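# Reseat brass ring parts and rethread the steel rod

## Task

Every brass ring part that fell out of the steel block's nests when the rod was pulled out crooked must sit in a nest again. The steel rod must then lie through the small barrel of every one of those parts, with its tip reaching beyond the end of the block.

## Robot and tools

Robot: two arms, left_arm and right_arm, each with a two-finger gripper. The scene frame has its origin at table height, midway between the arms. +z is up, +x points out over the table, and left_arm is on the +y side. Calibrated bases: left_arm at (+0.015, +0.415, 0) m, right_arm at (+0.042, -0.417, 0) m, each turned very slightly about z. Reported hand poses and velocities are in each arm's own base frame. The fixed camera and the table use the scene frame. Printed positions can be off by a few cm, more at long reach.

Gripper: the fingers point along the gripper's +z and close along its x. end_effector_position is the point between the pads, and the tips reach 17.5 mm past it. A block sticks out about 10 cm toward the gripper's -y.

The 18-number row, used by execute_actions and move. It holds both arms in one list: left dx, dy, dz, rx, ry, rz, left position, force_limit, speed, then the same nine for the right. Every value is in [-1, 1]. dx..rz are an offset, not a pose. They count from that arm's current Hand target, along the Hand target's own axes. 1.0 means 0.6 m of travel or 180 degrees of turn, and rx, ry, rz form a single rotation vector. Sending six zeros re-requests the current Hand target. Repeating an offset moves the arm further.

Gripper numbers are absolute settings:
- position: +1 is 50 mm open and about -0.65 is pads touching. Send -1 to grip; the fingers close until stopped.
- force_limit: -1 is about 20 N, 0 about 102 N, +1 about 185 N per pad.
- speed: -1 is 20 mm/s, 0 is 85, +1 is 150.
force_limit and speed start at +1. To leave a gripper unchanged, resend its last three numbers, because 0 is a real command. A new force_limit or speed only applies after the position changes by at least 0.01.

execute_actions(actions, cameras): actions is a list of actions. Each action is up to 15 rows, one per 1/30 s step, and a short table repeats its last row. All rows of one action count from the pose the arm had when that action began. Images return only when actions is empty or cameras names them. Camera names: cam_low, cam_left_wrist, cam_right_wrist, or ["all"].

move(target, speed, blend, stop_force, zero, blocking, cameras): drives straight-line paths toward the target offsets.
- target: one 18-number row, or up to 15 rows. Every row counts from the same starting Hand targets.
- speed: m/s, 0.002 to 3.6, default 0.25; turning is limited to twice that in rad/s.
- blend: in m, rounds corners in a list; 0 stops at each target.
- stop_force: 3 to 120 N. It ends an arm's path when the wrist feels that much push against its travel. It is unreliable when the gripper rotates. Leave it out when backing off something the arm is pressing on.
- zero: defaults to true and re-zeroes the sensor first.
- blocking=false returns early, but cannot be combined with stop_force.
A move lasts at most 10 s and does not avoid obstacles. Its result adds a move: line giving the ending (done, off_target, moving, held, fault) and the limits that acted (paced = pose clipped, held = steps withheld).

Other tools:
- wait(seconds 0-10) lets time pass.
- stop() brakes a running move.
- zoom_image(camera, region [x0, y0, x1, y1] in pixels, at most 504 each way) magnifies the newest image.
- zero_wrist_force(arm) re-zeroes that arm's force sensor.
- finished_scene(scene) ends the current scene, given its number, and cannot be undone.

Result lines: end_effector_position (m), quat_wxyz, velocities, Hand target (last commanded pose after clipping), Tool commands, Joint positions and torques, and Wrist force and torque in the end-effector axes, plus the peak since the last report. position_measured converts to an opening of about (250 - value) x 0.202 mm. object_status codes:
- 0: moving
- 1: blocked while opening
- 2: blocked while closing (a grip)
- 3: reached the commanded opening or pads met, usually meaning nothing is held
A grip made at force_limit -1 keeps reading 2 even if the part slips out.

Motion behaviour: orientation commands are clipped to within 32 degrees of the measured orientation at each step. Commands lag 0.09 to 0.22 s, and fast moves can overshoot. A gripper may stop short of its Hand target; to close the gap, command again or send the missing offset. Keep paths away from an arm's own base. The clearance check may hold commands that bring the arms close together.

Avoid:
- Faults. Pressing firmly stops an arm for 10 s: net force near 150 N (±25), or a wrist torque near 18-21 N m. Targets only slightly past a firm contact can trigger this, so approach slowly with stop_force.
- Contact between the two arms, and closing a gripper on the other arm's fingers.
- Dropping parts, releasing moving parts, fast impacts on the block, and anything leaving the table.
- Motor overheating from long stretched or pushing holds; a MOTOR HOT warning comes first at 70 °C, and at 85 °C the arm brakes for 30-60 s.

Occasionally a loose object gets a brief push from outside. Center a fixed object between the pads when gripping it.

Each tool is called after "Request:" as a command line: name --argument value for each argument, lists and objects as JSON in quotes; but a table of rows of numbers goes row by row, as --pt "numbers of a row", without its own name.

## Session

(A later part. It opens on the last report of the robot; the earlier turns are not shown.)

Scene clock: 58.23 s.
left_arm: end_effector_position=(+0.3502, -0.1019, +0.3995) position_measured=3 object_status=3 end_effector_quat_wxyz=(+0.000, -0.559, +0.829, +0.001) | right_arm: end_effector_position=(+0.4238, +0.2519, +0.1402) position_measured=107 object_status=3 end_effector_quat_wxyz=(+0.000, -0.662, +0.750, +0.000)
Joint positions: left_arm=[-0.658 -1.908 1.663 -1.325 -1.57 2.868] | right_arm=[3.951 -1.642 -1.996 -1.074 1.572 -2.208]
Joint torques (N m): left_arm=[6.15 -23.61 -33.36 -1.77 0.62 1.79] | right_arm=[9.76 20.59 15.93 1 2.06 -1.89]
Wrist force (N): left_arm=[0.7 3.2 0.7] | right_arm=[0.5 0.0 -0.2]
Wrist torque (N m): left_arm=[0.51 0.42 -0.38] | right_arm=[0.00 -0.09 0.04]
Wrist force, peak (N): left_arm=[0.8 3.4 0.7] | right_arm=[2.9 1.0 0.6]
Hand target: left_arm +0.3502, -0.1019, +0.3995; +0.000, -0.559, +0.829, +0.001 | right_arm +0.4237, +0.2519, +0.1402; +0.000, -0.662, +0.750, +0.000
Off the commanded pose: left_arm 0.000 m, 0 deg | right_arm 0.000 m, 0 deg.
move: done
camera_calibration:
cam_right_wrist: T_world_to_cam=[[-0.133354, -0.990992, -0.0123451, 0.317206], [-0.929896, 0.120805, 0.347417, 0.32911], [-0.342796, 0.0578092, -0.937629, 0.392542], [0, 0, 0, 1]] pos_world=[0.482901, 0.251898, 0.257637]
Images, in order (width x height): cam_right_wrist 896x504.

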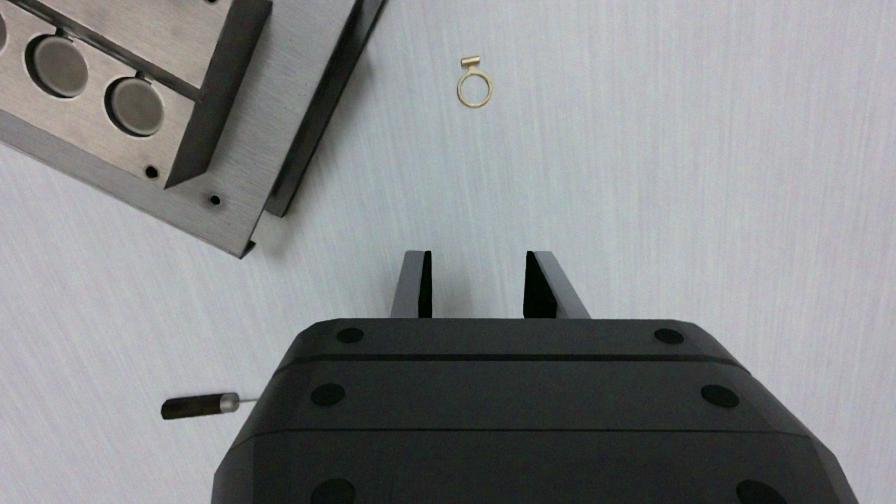

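Request:
move --target '[0,0,0,0,0,0,1,1,1,0.0042,-0.089,0.18,0,0,-0.056,0.3,-0.9,0]' --speed 0.2 --cameras '["cam_right_wrist"]'

Request:
move --target '[0,0,0,0,0,0,1,1,1,0,0,0.05,0,0,0,0.3,-0.9,0]' --speed 0.01 --stop_force 4 --cameras '["cam_right_wrist"]'

Request:
zoom_image --camera "cam_right_wrist" --region '[380, 180, 600, 320]'

Scene clock: 60.23 s.
left_arm: end_effector_position=(+0.3502, -0.1019, +0.3995) position_measured=3 object_status=3 end_effector_quat_wxyz=(+0.000, -0.559, +0.829, +0.001) | right_arm: end_effector_position=(+0.4763, +0.2428, +0.0322) position_measured=107 object_status=3 end_effector_quat_wxyz=(+0.000, +0.725, -0.689, +0.000)
Joint positions: left_arm=[-0.658 -1.908 1.663 -1.325 -1.57 2.868] | right_arm=[3.865 -1.899 -2.014 -0.8 1.572 -2.47]
Joint torques (N m): left_arm=[6.28 -23.61 -32.99 -1.8 0.62 1.74] | right_arm=[9.94 34.53 12.64 3.34 2.05 -1.32]
Wrist force (N): left_arm=[0.7 3.3 0.6] | right_arm=[0.3 -0.2 0.0]
Wrist torque (N m): left_arm=[0.53 0.42 -0.38] | right_arm=[-0.02 -0.05 0.05]
Wrist force, peak (N): left_arm=[0.7 3.4 0.9] | right_arm=[0.2 1.3 -2.7]
Hand target: left_arm +0.3502, -0.1019, +0.3995; +0.000, -0.559, +0.829, +0.001 | right_arm +0.4762, +0.2428, +0.0321; +0.000, +0.725, -0.688, +0.000
Off the commanded pose: left_arm 0.000 m, 0 deg | right_arm 0.000 m, 0 deg.
move: done
camera_calibration:
cam_right_wrist: T_world_to_cam=[[0.0422637, -0.999029, -0.0124088, 0.232078], [-0.936683, -0.0439413, 0.347411, 0.459904], [-0.34762, -0.00305983, -0.937631, 0.326816], [0, 0, 0, 1]] pos_world=[0.534584, 0.253061, 0.149537]
Images, in order (width x height): cam_right_wrist 896x504.

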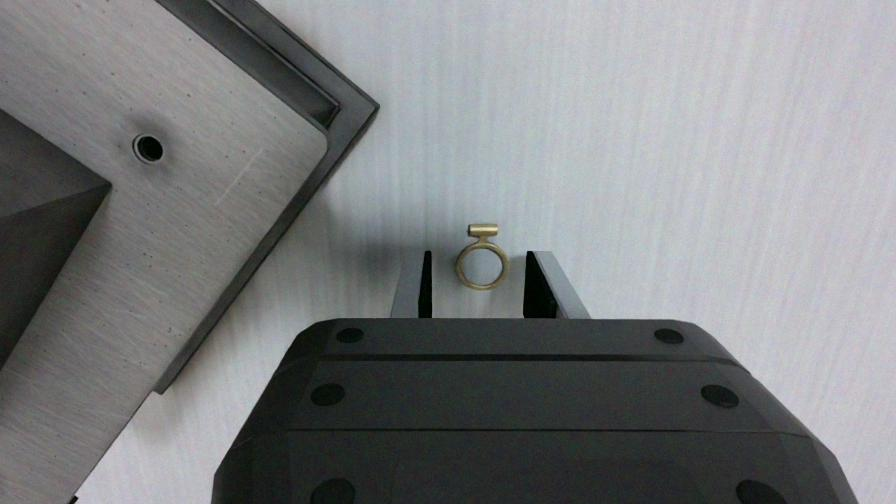

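Scene clock: 62.83 s.
left_arm: end_effector_position=(+0.3502, -0.1019, +0.3995) position_measured=3 object_status=3 end_effector_quat_wxyz=(+0.000, -0.559, +0.829, +0.001) | right_arm: end_effector_position=(+0.4762, +0.2428, +0.0178) position_measured=107 object_status=3 end_effector_quat_wxyz=(+0.000, +0.725, -0.688, +0.000)
Joint positions: left_arm=[-0.658 -1.908 1.663 -1.325 -1.57 2.868] | right_arm=[3.865 -1.926 -2.026 -0.762 1.572 -2.471]
Joint torques (N m): left_arm=[5.91 -23.27 -33.48 -1.77 0.54 1.74] | right_arm=[6.98 48.82 25.37 0.63 2.05 -0.78]
Wrist force (N): left_arm=[0.6 3.3 0.7] | right_arm=[0.4 -0.7 -2.8]
Wrist torque (N m): left_arm=[0.54 0.43 -0.38] | right_arm=[0.08 -0.08 0.03]
Wrist force, peak (N): left_arm=[0.9 3.4 0.7] | right_arm=[5.4 12.0 -33.9]
Hand target: left_arm +0.3502, -0.1019, +0.3995; +0.000, -0.559, +0.829, +0.001 | right_arm +0.4762, +0.2428, +0.0178; +0.000, +0.725, -0.688, +0.000 (not the last commanded pose)
Off the commanded pose: left_arm 0.000 m, 0 deg | right_arm 0.016 m, 0 deg.
move: contact (right_arm)
camera_calibration:
cam_right_wrist: T_world_to_cam=[[0.0426104, -0.999016, -0.0123288, 0.231803], [-0.936633, -0.0442382, 0.347508, 0.464854], [-0.347712, -0.00325987, -0.937596, 0.313376], [0, 0, 0, 1]] pos_world=[0.534484, 0.253161, 0.135137]
Images, in order (width x height): cam_right_wrist 896x504.

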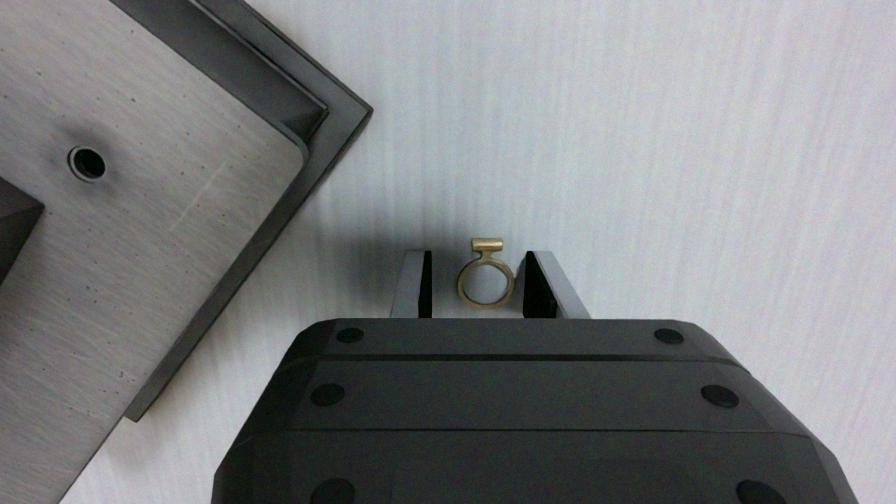

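Scaled by 2.291 from the camera's 896x504 image, which has a finer 1280x720 frame.

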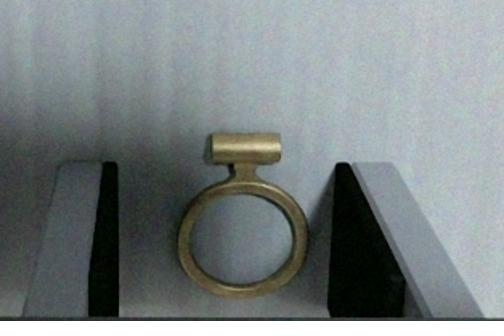

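Request:
move --pt "0 0 0 0 0 0 1 1 1 0 0 -0.0016 0 0 0 0.3 -0.9 0" --pt "0 0 0 0 0 0 1 1 1 0.0042 0.002 -0.0016 0 0 0 0.3 -0.9 0" --pt "0 0 0 0 0 0 1 1 1 0.0042 0.002 -0.0016 0 0 0 -1 -0.9 -0.8" --pt "0 0 0 0 0 0 1 1 1 0.0042 0.002 -0.2 0 0 0 -1 -0.9 -0.8" --speed '[0.02,0.02,0.02,0.15]' --cameras '["cam_right_wrist"]'

Request:
zoom_image --camera "cam_right_wrist" --region '[380, 180, 600, 320]'

Scene clock: 66.07 s.
left_arm: end_effector_position=(+0.3502, -0.1019, +0.3995) position_measured=3 object_status=3 end_effector_quat_wxyz=(+0.000, -0.559, +0.829, +0.001) | right_arm: end_effector_position=(+0.4753, +0.2402, +0.1378) position_measured=170 object_status=2 end_effector_quat_wxyz=(+0.000, +0.725, -0.688, +0.000)
Joint positions: left_arm=[-0.658 -1.908 1.663 -1.325 -1.57 2.868] | right_arm=[3.862 -1.737 -1.895 -1.081 1.572 -2.473]
Joint torques (N m): left_arm=[6.27 -23.3 -32.95 -1.86 0.64 1.76] | right_arm=[-5.11 19.84 21.94 3.31 0.46 -0.29]
Wrist force (N): left_arm=[0.7 3.1 0.5] | right_arm=[0.7 0.2 0.1]
Wrist torque (N m): left_arm=[0.50 0.42 -0.38] | right_arm=[0.03 -0.12 0.04]
Wrist force, peak (N): left_arm=[0.8 3.5 0.7] | right_arm=[0.4 -1.1 -3.0]
Hand target: left_arm +0.3502, -0.1019, +0.3995; +0.000, -0.559, +0.829, +0.001 | right_arm +0.4753, +0.2402, +0.1378; +0.000, +0.725, -0.688, +0.000
Off the commanded pose: left_arm 0.000 m, 0 deg | right_arm 0.000 m, 0 deg.
move: done
camera_calibration:
cam_right_wrist: T_world_to_cam=[[0.042582, -0.999016, -0.0124146, 0.230761], [-0.936699, -0.044242, 0.347328, 0.422278], [-0.347536, -0.00316118, -0.937661, 0.425463], [0, 0, 0, 1]] pos_world=[0.533585, 0.250561, 0.255137]
Images, in order (width x height): cam_right_wrist 896x504.

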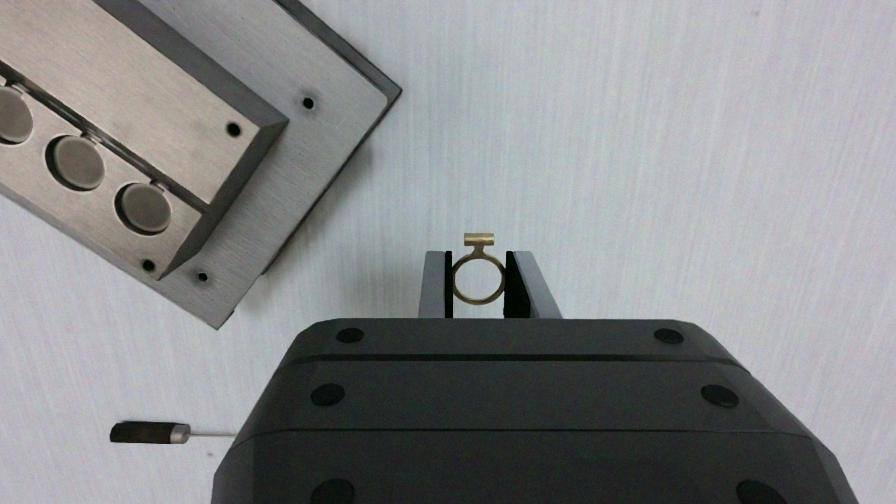

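Scaled by 2.291 from the camera's 896x504 image, which has a finer 1280x720 frame.

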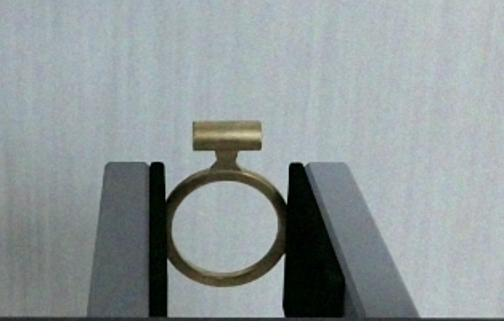

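Request:
move --pt "0 0 0 0 0 0 1 1 1 -0.2507 -0.081 -0.02 0 0 0.221 -1 -0.9 -0.8" --pt "0 0 0 0 0 0 1 1 1 -0.2507 -0.081 0.02 0 0 0.221 -1 -0.9 -0.8" --speed 0.2 --cameras '["cam_right_wrist"]'

Request:
zoom_image --camera "cam_right_wrist" --region '[380, 180, 600, 320]'

Scene clock: 69.40 s.
left_arm: end_effector_position=(+0.3502, -0.1019, +0.3995) position_measured=3 object_status=3 end_effector_quat_wxyz=(+0.000, -0.559, +0.829, +0.001) | right_arm: end_effector_position=(+0.5160, +0.3930, +0.1257) position_measured=170 object_status=2 end_effector_quat_wxyz=(-0.001, -0.448, +0.894, +0.000)
Joint positions: left_arm=[-0.658 -1.908 1.663 -1.325 -1.57 2.868] | right_arm=[3.999 -2.005 -1.566 -1.142 1.572 -1.642]
Joint torques (N m): left_arm=[6.27 -23.41 -32.79 -1.86 0.54 1.8] | right_arm=[-10.74 58.24 22.84 3.39 -1.31 1.57]
Wrist force (N): left_arm=[0.6 3.2 0.9] | right_arm=[0.7 0.1 0.1]
Wrist torque (N m): left_arm=[0.50 0.43 -0.38] | right_arm=[0.00 -0.14 -0.04]
Wrist force, peak (N): left_arm=[0.6 3.3 0.8] | right_arm=[0.6 -0.2 -3.6]
Hand target: left_arm +0.3502, -0.1019, +0.3995; +0.000, -0.559, +0.829, +0.001 | right_arm +0.5160, +0.3930, +0.1257; +0.000, -0.448, +0.894, +0.000
Off the commanded pose: left_arm 0.000 m, 0 deg | right_arm 0.000 m, 0 deg.
move: done
camera_calibration:
cam_right_wrist: T_world_to_cam=[[-0.606478, -0.795019, -0.0113466, 0.636011], [-0.747936, 0.565602, 0.3474, 0.134226], [-0.269772, 0.219177, -0.937649, 0.301235], [0, 0, 0, 1]] pos_world=[0.567384, 0.363699, 0.243039]
Images, in order (width x height): cam_right_wrist 896x504.

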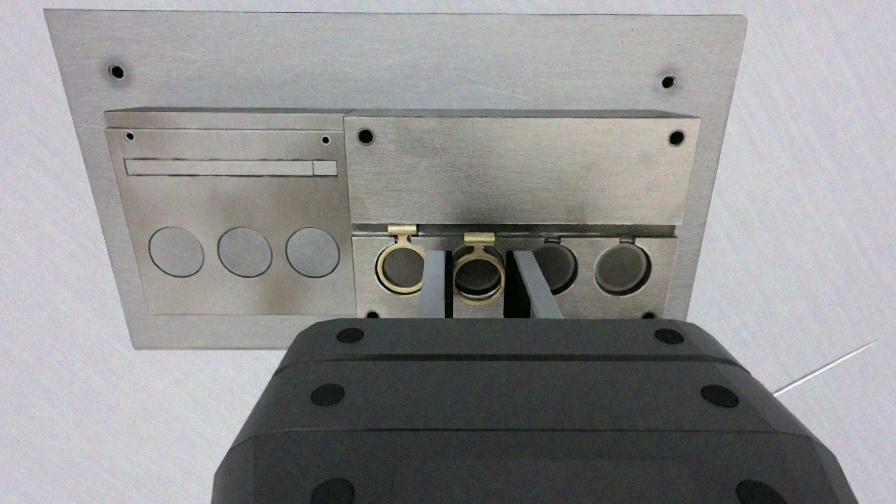

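Scaled by 2.291 from the camera's 896x504 image, which has a finer 1280x720 frame.

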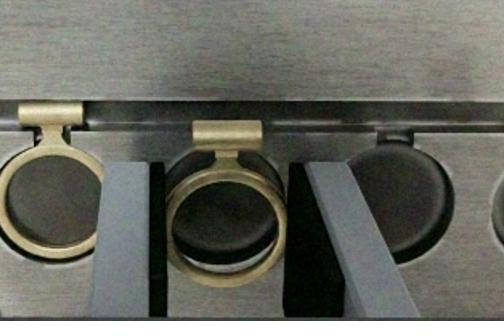

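Request:
move --target '[0,0,0,0,0,0,1,1,1,0.0005,0.0004,0.0145,0,0,0,-1,-0.9,-0.8]' --speed 0.01 --stop_force 4 --cameras '[]'

Request:
move --pt "0 0 0 0 0 0 1 1 1 0 0 0 0 0 0 0.1 -0.9 -0.8" --pt "0 0 0 0 0 0 1 1 1 0 0 -0.02 0 0 0 0.1 -0.9 -0.8" --speed 0.03 --cameras '["cam_right_wrist"]'

Request:
zoom_image --camera "cam_right_wrist" --region '[380, 180, 600, 320]'

Scene clock: 72.00 s.
left_arm: end_effector_position=(+0.3502, -0.1019, +0.3995) position_measured=3 object_status=3 end_effector_quat_wxyz=(+0.000, -0.559, +0.829, +0.001) | right_arm: end_effector_position=(+0.5156, +0.3929, +0.1178) position_measured=170 object_status=2 end_effector_quat_wxyz=(+0.000, -0.448, +0.894, +0.000)
Joint positions: left_arm=[-0.658 -1.908 1.663 -1.325 -1.57 2.868] | right_arm=[3.999 -2.012 -1.578 -1.123 1.572 -1.642]
Joint torques (N m): left_arm=[5.72 -23.15 -32.82 -1.77 0.7 1.78] | right_arm=[3.67 53.68 28.63 0.74 1.22 0.71]
Wrist force (N): left_arm=[0.6 3.0 0.5] | right_arm=[2.7 -0.3 -8.8]
Wrist torque (N m): left_arm=[0.48 0.44 -0.38] | right_arm=[0.10 -0.20 -0.02]
Wrist force, peak (N): left_arm=[0.8 3.4 0.7] | right_arm=[10.7 2.0 -25.1]
Hand target: left_arm +0.3502, -0.1019, +0.3995; +0.000, -0.559, +0.829, +0.001 | right_arm +0.5157, +0.3929, +0.1178; +0.000, -0.448, +0.894, +0.000 (not the last commanded pose)
Off the commanded pose: left_arm 0.000 m, 0 deg | right_arm 0.001 m, 0 deg.
move: contact (right_arm)
No camera images: "cameras" was empty.

Scene clock: 73.23 s.
left_arm: end_effector_position=(+0.3502, -0.1019, +0.3995) position_measured=3 object_status=3 end_effector_quat_wxyz=(+0.000, -0.559, +0.829, +0.001) | right_arm: end_effector_position=(+0.5157, +0.3929, +0.1300) position_measured=138 object_status=3 end_effector_quat_wxyz=(+0.000, -0.448, +0.894, +0.000)
Joint positions: left_arm=[-0.658 -1.908 1.663 -1.325 -1.57 2.868] | right_arm=[3.999 -2 -1.562 -1.152 1.572 -1.642]
Joint torques (N m): left_arm=[6.28 -23.25 -33.37 -1.83 0.54 1.74] | right_arm=[-6.82 40.73 17.32 5.64 1.25 -1.43]
Wrist force (N): left_arm=[0.6 3.1 0.6] | right_arm=[0.5 0.1 0.0]
Wrist torque (N m): left_arm=[0.50 0.42 -0.38] | right_arm=[0.00 -0.10 -0.04]
Wrist force, peak (N): left_arm=[0.8 3.3 0.8] | right_arm=[5.2 0.3 -11.0]
Hand target: left_arm +0.3502, -0.1019, +0.3995; +0.000, -0.559, +0.829, +0.001 | right_arm +0.5157, +0.3929, +0.1298; +0.000, -0.448, +0.894, +0.000
Off the commanded pose: left_arm 0.000 m, 0 deg | right_arm 0.000 m, 0 deg.
move: done
camera_calibration:
cam_right_wrist: T_world_to_cam=[[-0.606508, -0.794992, -0.0116302, 0.635876], [-0.747982, 0.565562, 0.347366, 0.132614], [-0.269575, 0.219379, -0.937658, 0.305025], [0, 0, 0, 1]] pos_world=[0.567084, 0.363599, 0.247338]
Images, in order (width x height): cam_right_wrist 896x504.

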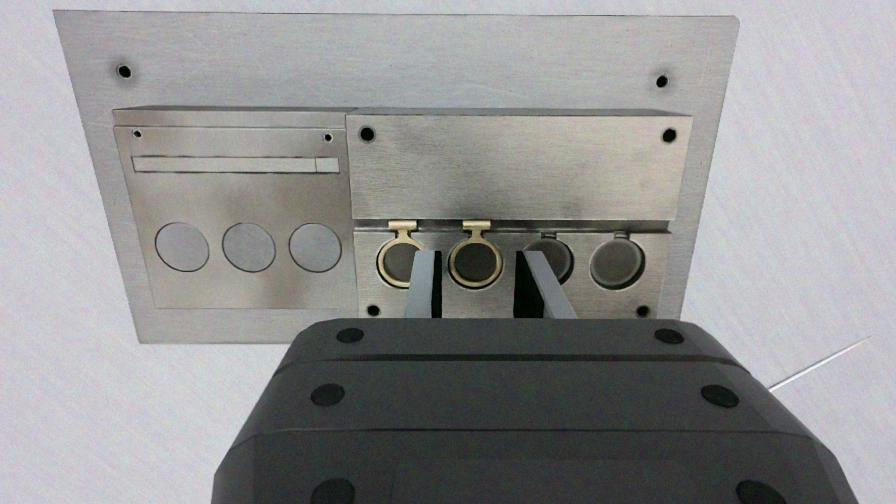

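Scaled by 2.291 from the camera's 896x504 image, which has a finer 1280x720 frame.

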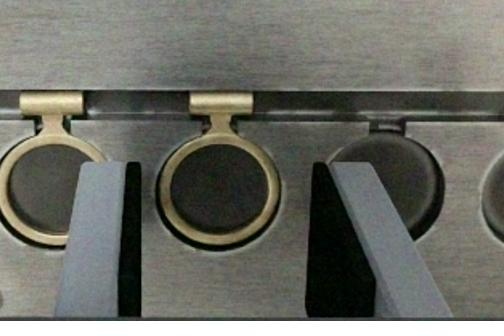

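Request:
move --target '[0,0,0,0,0,0,1,1,1,0.010,-0.139,-0.03,0,0,0.173,0.2,-0.9,0]' --speed 0.25 --cameras '["cam_right_wrist"]'

Request:
zoom_image --camera "cam_right_wrist" --region '[350, 50, 600, 250]'

Scene clock: 75.37 s.
left_arm: end_effector_position=(+0.3502, -0.1019, +0.3995) position_measured=3 object_status=3 end_effector_quat_wxyz=(+0.000, -0.559, +0.829, +0.001) | right_arm: end_effector_position=(+0.5789, +0.3381, +0.1476) position_measured=123 object_status=3 end_effector_quat_wxyz=(-0.001, -0.191, +0.982, +0.000)
Joint positions: left_arm=[-0.658 -1.908 1.663 -1.325 -1.57 2.868] | right_arm=[3.87 -2.034 -1.462 -1.218 1.572 -1.228]
Joint torques (N m): left_arm=[6.01 -23.75 -33.09 -1.83 0.67 1.79] | right_arm=[11.36 59.56 18.82 5.56 -2.85 0.17]
Wrist force (N): left_arm=[0.6 3.3 0.7] | right_arm=[0.6 0.1 -0.2]
Wrist torque (N m): left_arm=[0.53 0.44 -0.38] | right_arm=[0.01 -0.11 -0.04]
Wrist force, peak (N): left_arm=[0.7 3.4 0.6] | right_arm=[0.4 1.4 0.3]
Hand target: left_arm +0.3502, -0.1019, +0.3995; +0.000, -0.559, +0.829, +0.001 | right_arm +0.5789, +0.3381, +0.1477; -0.001, -0.191, +0.982, +0.000
Off the commanded pose: left_arm 0.000 m, 0 deg | right_arm 0.000 m, 0 deg.
move: done
camera_calibration:
cam_right_wrist: T_world_to_cam=[[-0.930222, -0.366837, -0.0108109, 0.673361], [-0.347557, 0.871108, 0.346952, -0.1302], [-0.117857, 0.3265, -0.937821, 0.226575], [0, 0, 0, 1]] pos_world=[0.607827, 0.286455, 0.264939]
Images, in order (width x height): cam_right_wrist 896x504.

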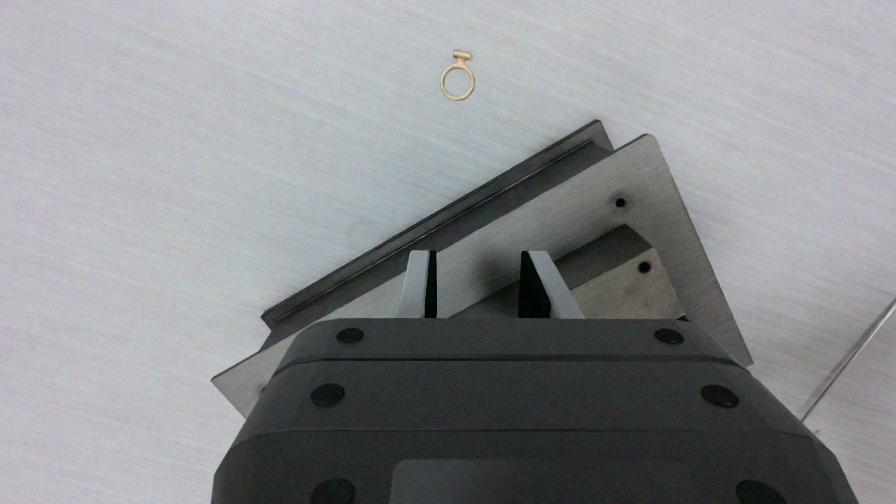

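Scaled by 2.016 from the camera's 896x504 image, which has a finer 1280x720 frame.

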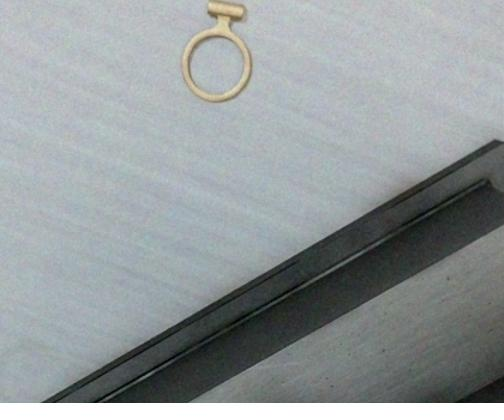

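Request:
move --pt "0 0 0 0 0 0 1 1 1 -0.006 -0.0918 0.05 0 0 0.058 0.3 -0.9 0" --pt "0 0 0 0 0 0 1 1 1 -0.006 -0.0918 0.193 0 0 0.058 0.3 -0.9 0" --speed 0.2 --blend 0.01 --cameras '[]'

Request:
move --target '[0,0,0,0,0,0,1,1,1,0,0,0.0215,0,0,0,0.3,-0.9,0]' --speed 0.02 --stop_force 5 --cameras '["cam_right_wrist"]'

Request:
zoom_image --camera "cam_right_wrist" --region '[380, 180, 600, 320]'

Scene clock: 78.03 s.
left_arm: end_effector_position=(+0.3502, -0.1019, +0.3995) position_measured=3 object_status=3 end_effector_quat_wxyz=(+0.000, -0.559, +0.829, +0.001) | right_arm: end_effector_position=(+0.6027, +0.2884, +0.0318) position_measured=107 object_status=3 end_effector_quat_wxyz=(-0.001, -0.101, +0.995, +0.000)
Joint positions: left_arm=[-0.658 -1.908 1.663 -1.325 -1.57 2.868] | right_arm=[3.788 -2.156 -1.599 -0.958 1.572 -1.127]
Joint torques (N m): left_arm=[6.18 -23.08 -32.39 -1.91 0.58 1.71] | right_arm=[10.99 57.58 25.06 3.41 -2.81 0.77]
Wrist force (N): left_arm=[0.6 3.1 0.6] | right_arm=[0.6 0.0 0.1]
Wrist torque (N m): left_arm=[0.49 0.43 -0.38] | right_arm=[-0.01 -0.10 -0.05]
Wrist force, peak (N): left_arm=[0.5 3.4 0.9] | right_arm=[0.4 -0.2 2.9]
Hand target: left_arm +0.3502, -0.1019, +0.3995; +0.000, -0.559, +0.829, +0.001 | right_arm +0.6028, +0.2884, +0.0319; -0.001, -0.101, +0.995, +0.000
Off the commanded pose: left_arm 0.000 m, 0 deg | right_arm 0.000 m, 0 deg.
move: done
No camera images: "cameras" was empty.

Scene clock: 79.87 s.
left_arm: end_effector_position=(+0.3502, -0.1019, +0.3995) position_measured=3 object_status=3 end_effector_quat_wxyz=(+0.000, -0.559, +0.829, +0.001) | right_arm: end_effector_position=(+0.6028, +0.2884, +0.0190) position_measured=107 object_status=3 end_effector_quat_wxyz=(-0.001, -0.101, +0.995, +0.000)
Joint positions: left_arm=[-0.658 -1.908 1.663 -1.325 -1.57 2.868] | right_arm=[3.788 -2.174 -1.609 -0.931 1.572 -1.127]
Joint torques (N m): left_arm=[6.06 -23.56 -32.89 -1.8 0.63 1.7] | right_arm=[9.88 64.05 29.78 0.89 -2.75 1.62]
Wrist force (N): left_arm=[0.6 3.2 0.5] | right_arm=[0.5 0.1 -0.2]
Wrist torque (N m): left_arm=[0.50 0.44 -0.38] | right_arm=[0.01 -0.09 -0.05]
Wrist force, peak (N): left_arm=[0.6 3.4 0.6] | right_arm=[0.4 0.0 -1.1]
Hand target: left_arm +0.3502, -0.1019, +0.3995; +0.000, -0.559, +0.829, +0.001 | right_arm +0.6028, +0.2884, +0.0190; -0.001, -0.101, +0.995, +0.000
Off the commanded pose: left_arm 0.000 m, 0 deg | right_arm 0.000 m, 0 deg.
move: done
camera_calibration:
cam_right_wrist: T_world_to_cam=[[-0.9813, -0.192176, -0.0109367, 0.65638], [-0.183981, 0.919723, 0.346785, -0.146751], [-0.0565849, 0.342312, -0.937881, 0.0834532], [0, 0, 0, 1]] pos_world=[0.621828, 0.232543, 0.136339]
Images, in order (width x height): cam_right_wrist 896x504.

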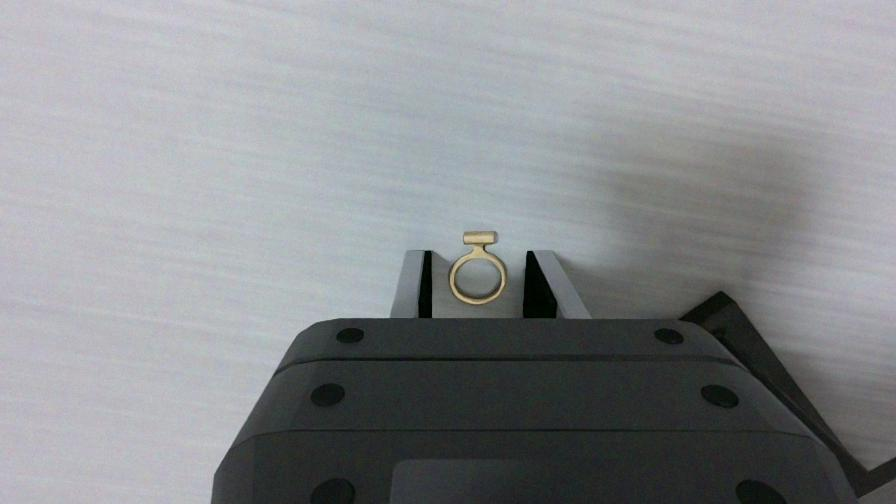

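Scaled by 2.291 from the camera's 896x504 image, which has a finer 1280x720 frame.

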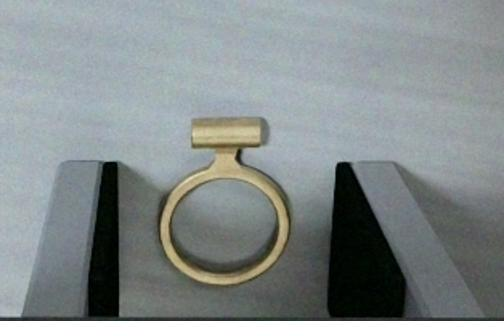

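Request:
move --pt "0 0 0 0 0 0 1 1 1 0 0 0 0 0 0 -1 -0.9 -0.8" --pt "0 0 0 0 0 0 1 1 1 0 0 -0.235 0 0 0 -1 -0.9 -0.8" --pt "0 0 0 0 0 0 1 1 1 0.1369 0.1734 -0.235 0 0 -0.2317 -1 -0.9 -0.8" --pt "0 0 0 0 0 0 1 1 1 0.1369 0.1734 -0.178 0 0 -0.2317 -1 -0.9 -0.8" --speed 0.2 --cameras '["cam_right_wrist"]'

Request:
zoom_image --camera "cam_right_wrist" --region '[380, 180, 600, 320]'

Scene clock: 84.80 s.
left_arm: end_effector_position=(+0.3502, -0.1019, +0.3995) position_measured=3 object_status=3 end_effector_quat_wxyz=(+0.000, -0.559, +0.829, +0.001) | right_arm: end_effector_position=(+0.5014, +0.3738, +0.1259) position_measured=170 object_status=2 end_effector_quat_wxyz=(-0.001, -0.449, +0.894, +0.000)
Joint positions: left_arm=[-0.658 -1.908 1.663 -1.325 -1.57 2.868] | right_arm=[3.996 -1.954 -1.64 -1.119 1.572 -1.647]
Joint torques (N m): left_arm=[6.22 -23.31 -33.09 -1.88 0.51 1.82] | right_arm=[-11.02 55.76 21.35 3.68 0.57 -1.8]
Wrist force (N): left_arm=[0.6 3.2 0.7] | right_arm=[0.4 -0.1 -0.1]
Wrist torque (N m): left_arm=[0.51 0.44 -0.38] | right_arm=[-0.02 -0.08 0.03]
Wrist force, peak (N): left_arm=[0.6 3.5 0.8] | right_arm=[0.9 0.2 -3.2]
Hand target: left_arm +0.3502, -0.1019, +0.3995; +0.000, -0.559, +0.829, +0.001 | right_arm +0.5015, +0.3738, +0.1259; +0.000, -0.449, +0.894, +0.000
Off the commanded pose: left_arm 0.000 m, 0 deg | right_arm 0.000 m, 0 deg.
move: done
camera_calibration:
cam_right_wrist: T_world_to_cam=[[-0.604771, -0.796319, -0.011306, 0.611665], [-0.749128, 0.563998, 0.347439, 0.13534], [-0.270296, 0.218591, -0.937634, 0.302193], [0, 0, 0, 1]] pos_world=[0.552986, 0.344693, 0.243239]
Images, in order (width x height): cam_right_wrist 896x504.

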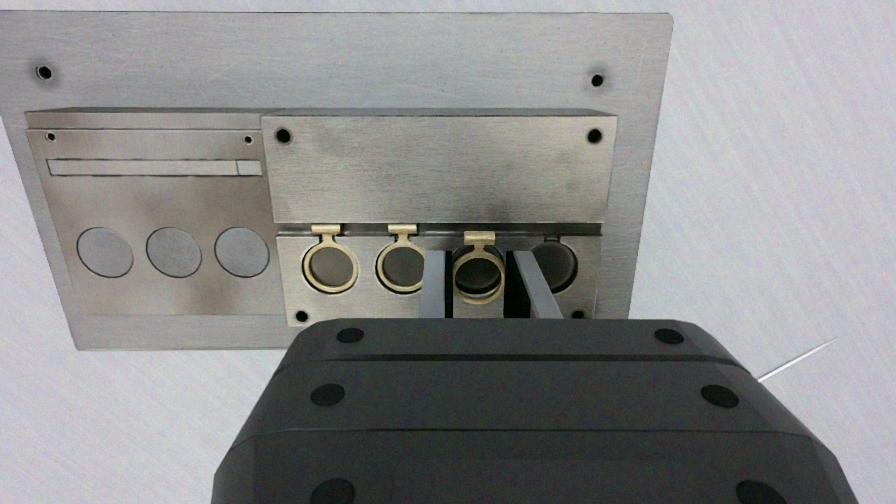

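Scaled by 2.291 from the camera's 896x504 image, which has a finer 1280x720 frame.

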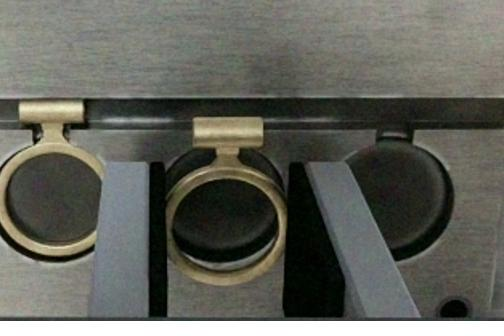

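Request:
move --target '[0,0,0,0,0,0,1,1,1,0.0004,0.0006,0.0142,0,0,0,-1,-0.9,-0.8]' --speed 0.008 --stop_force 4 --cameras '[]'

Request:
move --pt "0 0 0 0 0 0 1 1 1 0 0 0 0 0 0 0.1 -0.9 -0.8" --pt "0 0 0 0 0 0 1 1 1 0 0 -0.02 0 0 0 0.1 -0.9 -0.8" --pt "0 0 0 0 0 0 1 1 1 0 0.05 -0.13 0 0 0 0.1 -0.9 -0.8" --speed '[0.03,0.03,0.15]' --cameras '["cam_right_wrist"]'

Request:
zoom_image --camera "cam_right_wrist" --region '[300, 100, 580, 280]'

Scene clock: 87.43 s.
left_arm: end_effector_position=(+0.3502, -0.1019, +0.3995) position_measured=3 object_status=3 end_effector_quat_wxyz=(+0.000, -0.559, +0.829, +0.001) | right_arm: end_effector_position=(+0.5010, +0.3738, +0.1178) position_measured=170 object_status=2 end_effector_quat_wxyz=(+0.000, -0.449, +0.894, +0.000)
Joint positions: left_arm=[-0.658 -1.908 1.663 -1.325 -1.57 2.868] | right_arm=[3.997 -1.962 -1.652 -1.099 1.572 -1.646]
Joint torques (N m): left_arm=[5.82 -23.33 -32.25 -1.81 0.57 1.76] | right_arm=[4.86 51.31 28.4 0.71 -2.84 0.14]
Wrist force (N): left_arm=[0.5 3.1 0.6] | right_arm=[2.5 0.2 -8.8]
Wrist torque (N m): left_arm=[0.49 0.45 -0.38] | right_arm=[0.11 -0.21 0.05]
Wrist force, peak (N): left_arm=[0.5 3.4 0.9] | right_arm=[8.1 2.1 -20.1]
Hand target: left_arm +0.3502, -0.1019, +0.3995; +0.000, -0.559, +0.829, +0.001 | right_arm +0.5010, +0.3738, +0.1178; +0.000, -0.449, +0.894, +0.000
Off the commanded pose: left_arm 0.000 m, 0 deg | right_arm 0.000 m, 0 deg.
move: contact (right_arm)
No camera images: "cameras" was empty.

Scene clock: 89.53 s.
left_arm: end_effector_position=(+0.3502, -0.1019, +0.3995) position_measured=3 object_status=3 end_effector_quat_wxyz=(+0.000, -0.559, +0.829, +0.001) | right_arm: end_effector_position=(+0.4770, +0.3918, +0.1959) position_measured=138 object_status=3 end_effector_quat_wxyz=(+0.000, -0.449, +0.894, +0.000)
Joint positions: left_arm=[-0.658 -1.908 1.663 -1.325 -1.57 2.868] | right_arm=[4.046 -1.876 -1.558 -1.279 1.572 -1.597]
Joint torques (N m): left_arm=[6.08 -22.99 -32.39 -1.87 0.56 1.79] | right_arm=[-9.57 27.19 22.14 3.96 0.91 -1.77]
Wrist force (N): left_arm=[0.7 3.1 0.7] | right_arm=[0.9 0.2 -0.3]
Wrist torque (N m): left_arm=[0.50 0.41 -0.38] | right_arm=[0.02 -0.15 -0.04]
Wrist force, peak (N): left_arm=[0.7 3.3 0.8] | right_arm=[4.8 0.5 -10.7]
Hand target: left_arm +0.3502, -0.1019, +0.3995; +0.000, -0.559, +0.829, +0.001 | right_arm +0.4771, +0.3917, +0.1958; +0.000, -0.449, +0.894, +0.000
Off the commanded pose: left_arm 0.000 m, 0 deg | right_arm 0.000 m, 0 deg.
move: done
camera_calibration:
cam_right_wrist: T_world_to_cam=[[-0.604651, -0.796404, -0.0117224, 0.611992], [-0.749327, 0.563797, 0.347335, 0.0827819], [-0.27001, 0.2188, -0.937668, 0.357074], [0, 0, 0, 1]] pos_world=[0.528486, 0.362593, 0.313238]
Images, in order (width x height): cam_right_wrist 896x504.

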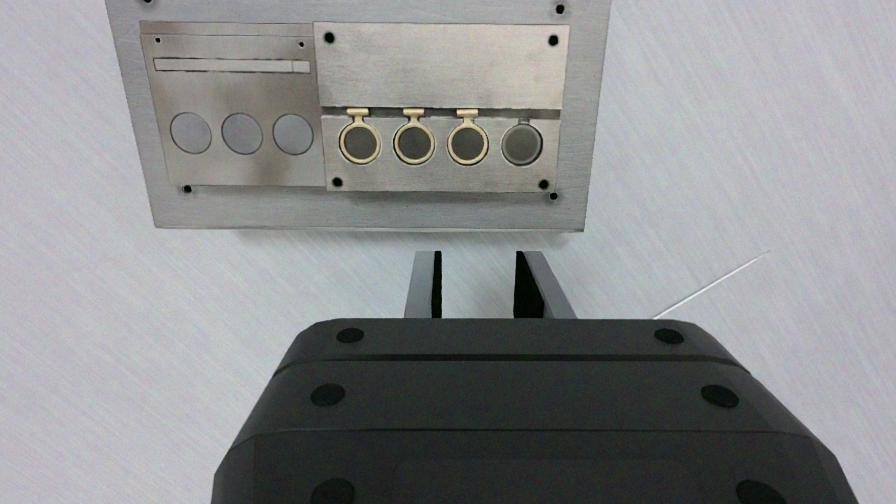

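Scaled by 1.800 from the camera's 896x504 image, which has a finer 1280x720 frame.

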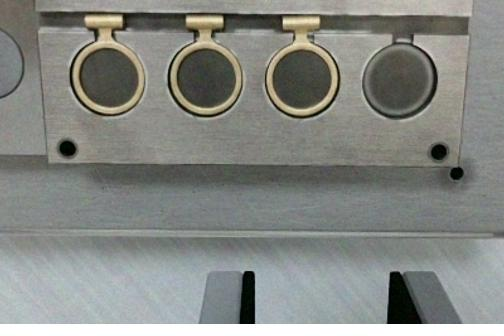

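Request:
zoom_image --camera "cam_right_wrist" --region '[330, 95, 430, 175]'

Request:
zoom_image --camera "cam_right_wrist" --region '[430, 95, 530, 175]'

Scaled by 5.040 from the camera's 896x504 image, which has a finer 1280x720 frame.

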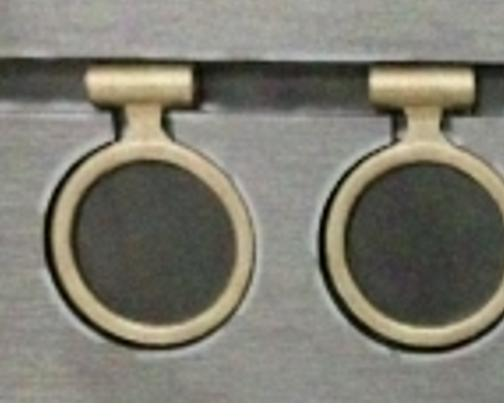

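Scaled by 5.040 from the camera's 896x504 image, which has a finer 1280x720 frame.

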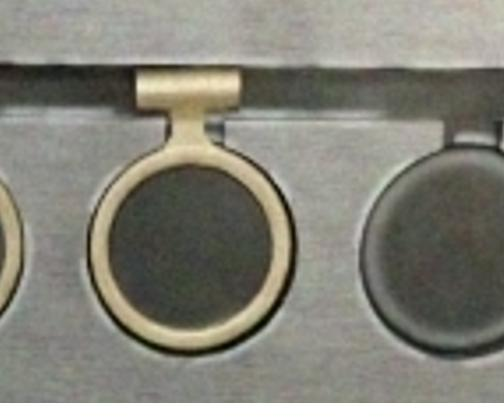

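Request:
move --target '[-0.25,0,0,0,0,0,1,1,1,0.0293,0.3405,0.06,0,0,0.2956,0.2,-0.9,0]' --speed 0.25 --cameras '["cam_right_wrist"]'

Request:
zoom_image --camera "cam_right_wrist" --region '[350, 0, 600, 250]'

Scene clock: 93.40 s.
left_arm: end_effector_position=(+0.4066, +0.0372, +0.3997) position_measured=3 object_status=3 end_effector_quat_wxyz=(+0.000, -0.559, +0.829, +0.001) | right_arm: end_effector_position=(+0.3026, +0.4996, +0.1599) position_measured=123 object_status=3 end_effector_quat_wxyz=(-0.001, -0.001, +1.000, +0.000)
Joint positions: left_arm=[-0.242 -1.801 1.589 -1.358 -1.569 3.284] | right_arm=[4.397 -1.829 -1.717 -1.167 1.572 -0.317]
Joint torques (N m): left_arm=[-0.01 -28.9 -11.69 -1.75 -1.01 -0.9] | right_arm=[-9.21 36.93 33.98 0.66 -1.34 1.67]
Wrist force (N): left_arm=[0.6 3.1 0.5] | right_arm=[0.6 0.0 -0.3]
Wrist torque (N m): left_arm=[0.51 0.43 -0.39] | right_arm=[0.00 -0.10 -0.03]
Wrist force, peak (N): left_arm=[1.5 3.2 0.8] | right_arm=[2.1 0.8 0.0]
Hand target: left_arm +0.4065, +0.0372, +0.3996; +0.000, -0.559, +0.829, +0.001 | right_arm +0.3027, +0.4996, +0.1600; -0.001, -0.001, +1.000, +0.000
Off the commanded pose: left_arm 0.000 m, 0 deg | right_arm 0.000 m, 0 deg.
move: done
camera_calibration:
cam_right_wrist: T_world_to_cam=[[-0.999915, 0.00707751, -0.0109642, 0.31014], [0.00284142, 0.93808, 0.346408, -0.510673], [0.012737, 0.346348, -0.93802, 0.103448], [0, 0, 0, 1]] pos_world=[0.310247, 0.441028, 0.277338]
Images, in order (width x height): cam_right_wrist 896x504.

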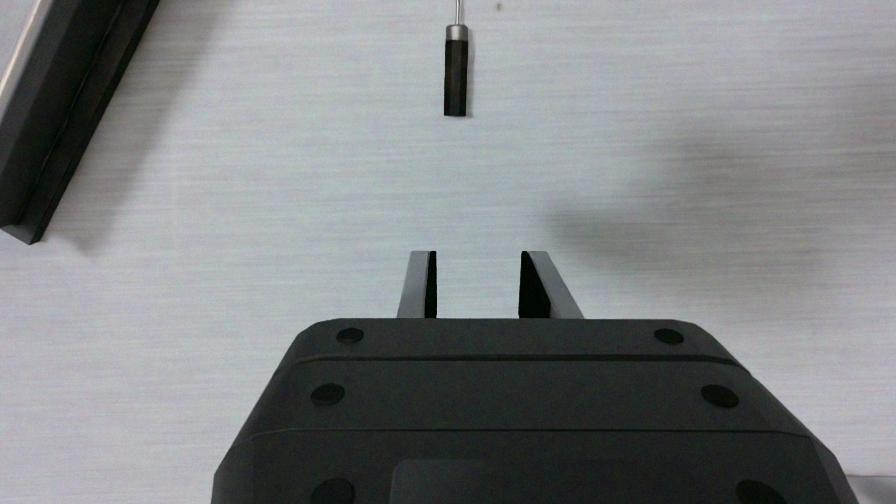

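Scaled by 2.016 from the camera's 896x504 image, which has a finer 1280x720 frame.

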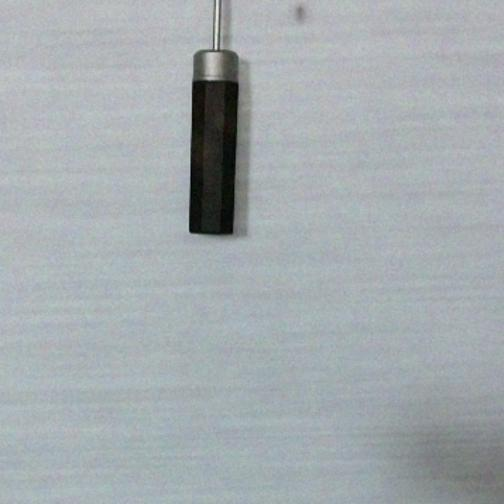

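Request:
move --target '[0,0,0,0,0,0,1,1,1,-0.0073,-0.0967,0.2,0,0,0.008,0.3,-0.5,0]' --speed 0.2 --cameras '[]'

Request:
move --target '[0,0,0,0,0,0,1,1,1,0,0,0.0325,0,0,0,0.3,-0.5,0]' --speed 0.03 --stop_force 5 --cameras '["cam_right_wrist"]'

Request:
zoom_image --camera "cam_right_wrist" --region '[380, 120, 600, 320]'

Scene clock: 95.43 s.
left_arm: end_effector_position=(+0.4065, +0.0372, +0.3996) position_measured=3 object_status=3 end_effector_quat_wxyz=(+0.000, -0.559, +0.829, +0.001) | right_arm: end_effector_position=(+0.3071, +0.4416, +0.0400) position_measured=107 object_status=3 end_effector_quat_wxyz=(-0.001, +0.012, +1.000, +0.000)
Joint positions: left_arm=[-0.242 -1.802 1.589 -1.358 -1.569 3.284] | right_arm=[4.355 -1.892 -1.998 -0.823 1.572 -0.335]
Joint torques (N m): left_arm=[6.1 -29.08 -12.17 -1.32 -0.93 1.58] | right_arm=[9.4 49.83 14.35 3.73 -2.63 1.43]
Wrist force (N): left_arm=[0.7 2.9 0.8] | right_arm=[0.6 0.2 -0.1]
Wrist torque (N m): left_arm=[0.48 0.40 -0.39] | right_arm=[0.03 -0.10 0.05]
Wrist force, peak (N): left_arm=[0.7 3.4 0.5] | right_arm=[0.7 1.6 -2.9]
Hand target: left_arm +0.4065, +0.0372, +0.3996; +0.000, -0.559, +0.829, +0.001 | right_arm +0.3070, +0.4417, +0.0400; -0.001, +0.012, +1.000, +0.000
Off the commanded pose: left_arm 0.000 m, 0 deg | right_arm 0.000 m, 0 deg.
move: done
No camera images: "cameras" was empty.

Scene clock: 97.13 s.
left_arm: end_effector_position=(+0.4065, +0.0372, +0.3996) position_measured=3 object_status=3 end_effector_quat_wxyz=(+0.000, -0.559, +0.829, +0.001) | right_arm: end_effector_position=(+0.3070, +0.4417, +0.0205) position_measured=107 object_status=3 end_effector_quat_wxyz=(-0.001, +0.012, +1.000, +0.000)
Joint positions: left_arm=[-0.242 -1.802 1.589 -1.358 -1.569 3.284] | right_arm=[4.355 -1.927 -2.014 -0.771 1.572 -0.335]
Joint torques (N m): left_arm=[6.26 -28.57 -12.26 -1.41 -0.83 1.51] | right_arm=[9.5 51.03 27.74 0.86 -2.76 1.38]
Wrist force (N): left_arm=[0.7 2.9 0.6] | right_arm=[0.5 -0.4 -0.3]
Wrist torque (N m): left_arm=[0.48 0.41 -0.39] | right_arm=[-0.07 -0.09 0.05]
Wrist force, peak (N): left_arm=[0.8 3.3 0.7] | right_arm=[0.8 0.1 -1.1]
Hand target: left_arm +0.4065, +0.0372, +0.3996; +0.000, -0.559, +0.829, +0.001 | right_arm +0.3070, +0.4417, +0.0205; -0.001, +0.012, +1.000, +0.000
Off the commanded pose: left_arm 0.000 m, 0 deg | right_arm 0.000 m, 0 deg.
move: done
camera_calibration:
cam_right_wrist: T_world_to_cam=[[-0.999412, 0.0325083, -0.0108841, 0.301964], [0.0267249, 0.937645, 0.346564, -0.415182], [0.0214717, 0.34607, -0.937963, -0.00984637], [0, 0, 0, 1]] pos_world=[0.313094, 0.382885, 0.137938]
Images, in order (width x height): cam_right_wrist 896x504.

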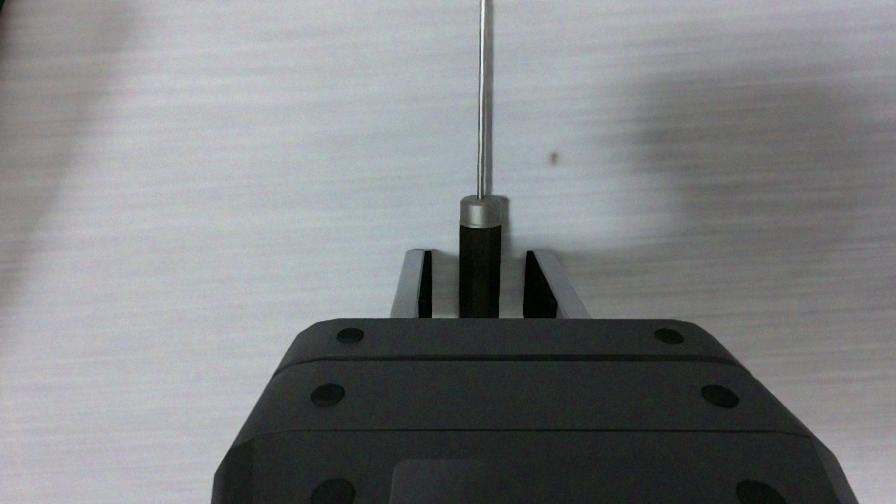

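Scaled by 2.291 from the camera's 896x504 image, which has a finer 1280x720 frame.

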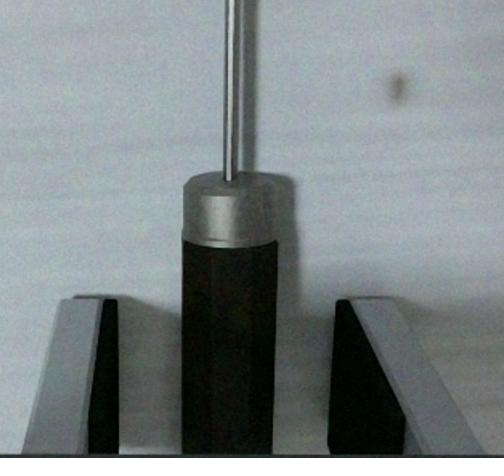

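Request:
move --target '[0,0,0,0,0,0,1,1,1,0.001,0,0,0.0,0,0,-1,-0.5,-0.9]' --speed 0.05 --cameras '[]'

Request:
move --target '[0,0,0,0,0,0,1,1,1,0,0,-0.25,0.0,0,0,-1,-0.5,-0.9]' --speed 0.15 --cameras '["cam_right_wrist"]'

Request:
zoom_image --camera "cam_right_wrist" --region '[380, 120, 600, 320]'

Scene clock: 98.60 s.
left_arm: end_effector_position=(+0.4065, +0.0372, +0.3996) position_measured=3 object_status=3 end_effector_quat_wxyz=(+0.000, -0.559, +0.829, +0.001) | right_arm: end_effector_position=(+0.3064, +0.4417, +0.0205) position_measured=195 object_status=2 end_effector_quat_wxyz=(-0.001, +0.012, +1.000, +0.000)
Joint positions: left_arm=[-0.242 -1.802 1.589 -1.358 -1.569 3.284] | right_arm=[4.356 -1.926 -2.015 -0.771 1.572 -0.333]
Joint torques (N m): left_arm=[6.07 -28.87 -12.77 -1.59 -0.55 1.21] | right_arm=[9.31 48.65 13.61 5.61 -2.51 1.33]
Wrist force (N): left_arm=[0.7 3.0 0.6] | right_arm=[0.8 0.0 -0.3]
Wrist torque (N m): left_arm=[0.49 0.41 -0.39] | right_arm=[0.01 -0.12 0.05]
Wrist force, peak (N): left_arm=[0.6 3.2 0.8] | right_arm=[0.9 0.0 -0.4]
Hand target: left_arm +0.4065, +0.0372, +0.3996; +0.000, -0.559, +0.829, +0.001 | right_arm +0.3064, +0.4417, +0.0205; -0.001, +0.012, +1.000, +0.000
Off the commanded pose: left_arm 0.000 m, 0 deg | right_arm 0.000 m, 0 deg.
move: done
No camera images: "cameras" was empty.

Scene clock: 100.07 s.
left_arm: end_effector_position=(+0.4065, +0.0372, +0.3996) position_measured=3 object_status=3 end_effector_quat_wxyz=(+0.000, -0.559, +0.829, +0.001) | right_arm: end_effector_position=(+0.3066, +0.4416, +0.1705) position_measured=195 object_status=2 end_effector_quat_wxyz=(-0.001, +0.012, +1.000, +0.000)
Joint positions: left_arm=[-0.242 -1.802 1.589 -1.358 -1.569 3.284] | right_arm=[4.356 -1.713 -1.831 -1.169 1.572 -0.334]
Joint torques (N m): left_arm=[5.96 -29.01 -12.41 -1.64 -0.36 1.18] | right_arm=[-5.32 18.15 23.71 3.21 -1.52 -0.71]
Wrist force (N): left_arm=[0.8 2.9 0.6] | right_arm=[0.4 0.0 0.0]
Wrist torque (N m): left_arm=[0.48 0.40 -0.39] | right_arm=[0.01 -0.07 0.06]
Wrist force, peak (N): left_arm=[0.9 3.2 0.7] | right_arm=[0.2 0.1 -2.6]
Hand target: left_arm +0.4065, +0.0372, +0.3996; +0.000, -0.559, +0.829, +0.001 | right_arm +0.3066, +0.4416, +0.1705; -0.001, +0.012, +1.000, +0.000
Off the commanded pose: left_arm 0.000 m, 0 deg | right_arm 0.000 m, 0 deg.
move: done
camera_calibration:
cam_right_wrist: T_world_to_cam=[[-0.999413, 0.0324517, -0.0110057, 0.303254], [0.0266256, 0.937582, 0.346743, -0.467153], [0.0215711, 0.346247, -0.937896, 0.130738], [0, 0, 0, 1]] pos_world=[0.312694, 0.382885, 0.287939]
Images, in order (width x height): cam_right_wrist 896x504.

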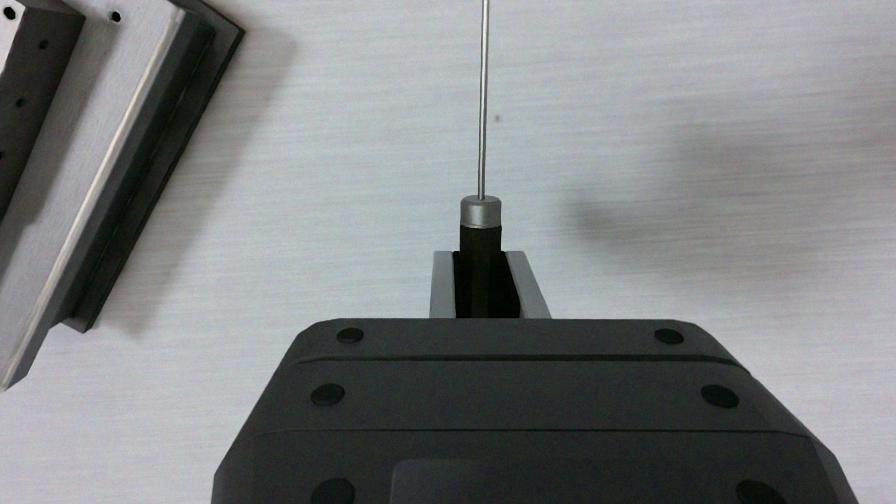

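Scaled by 2.291 from the camera's 896x504 image, which has a finer 1280x720 frame.

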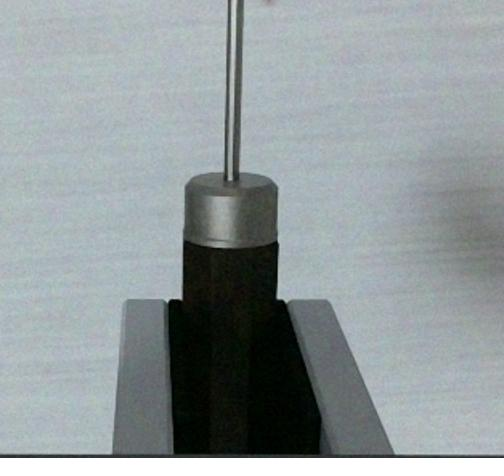

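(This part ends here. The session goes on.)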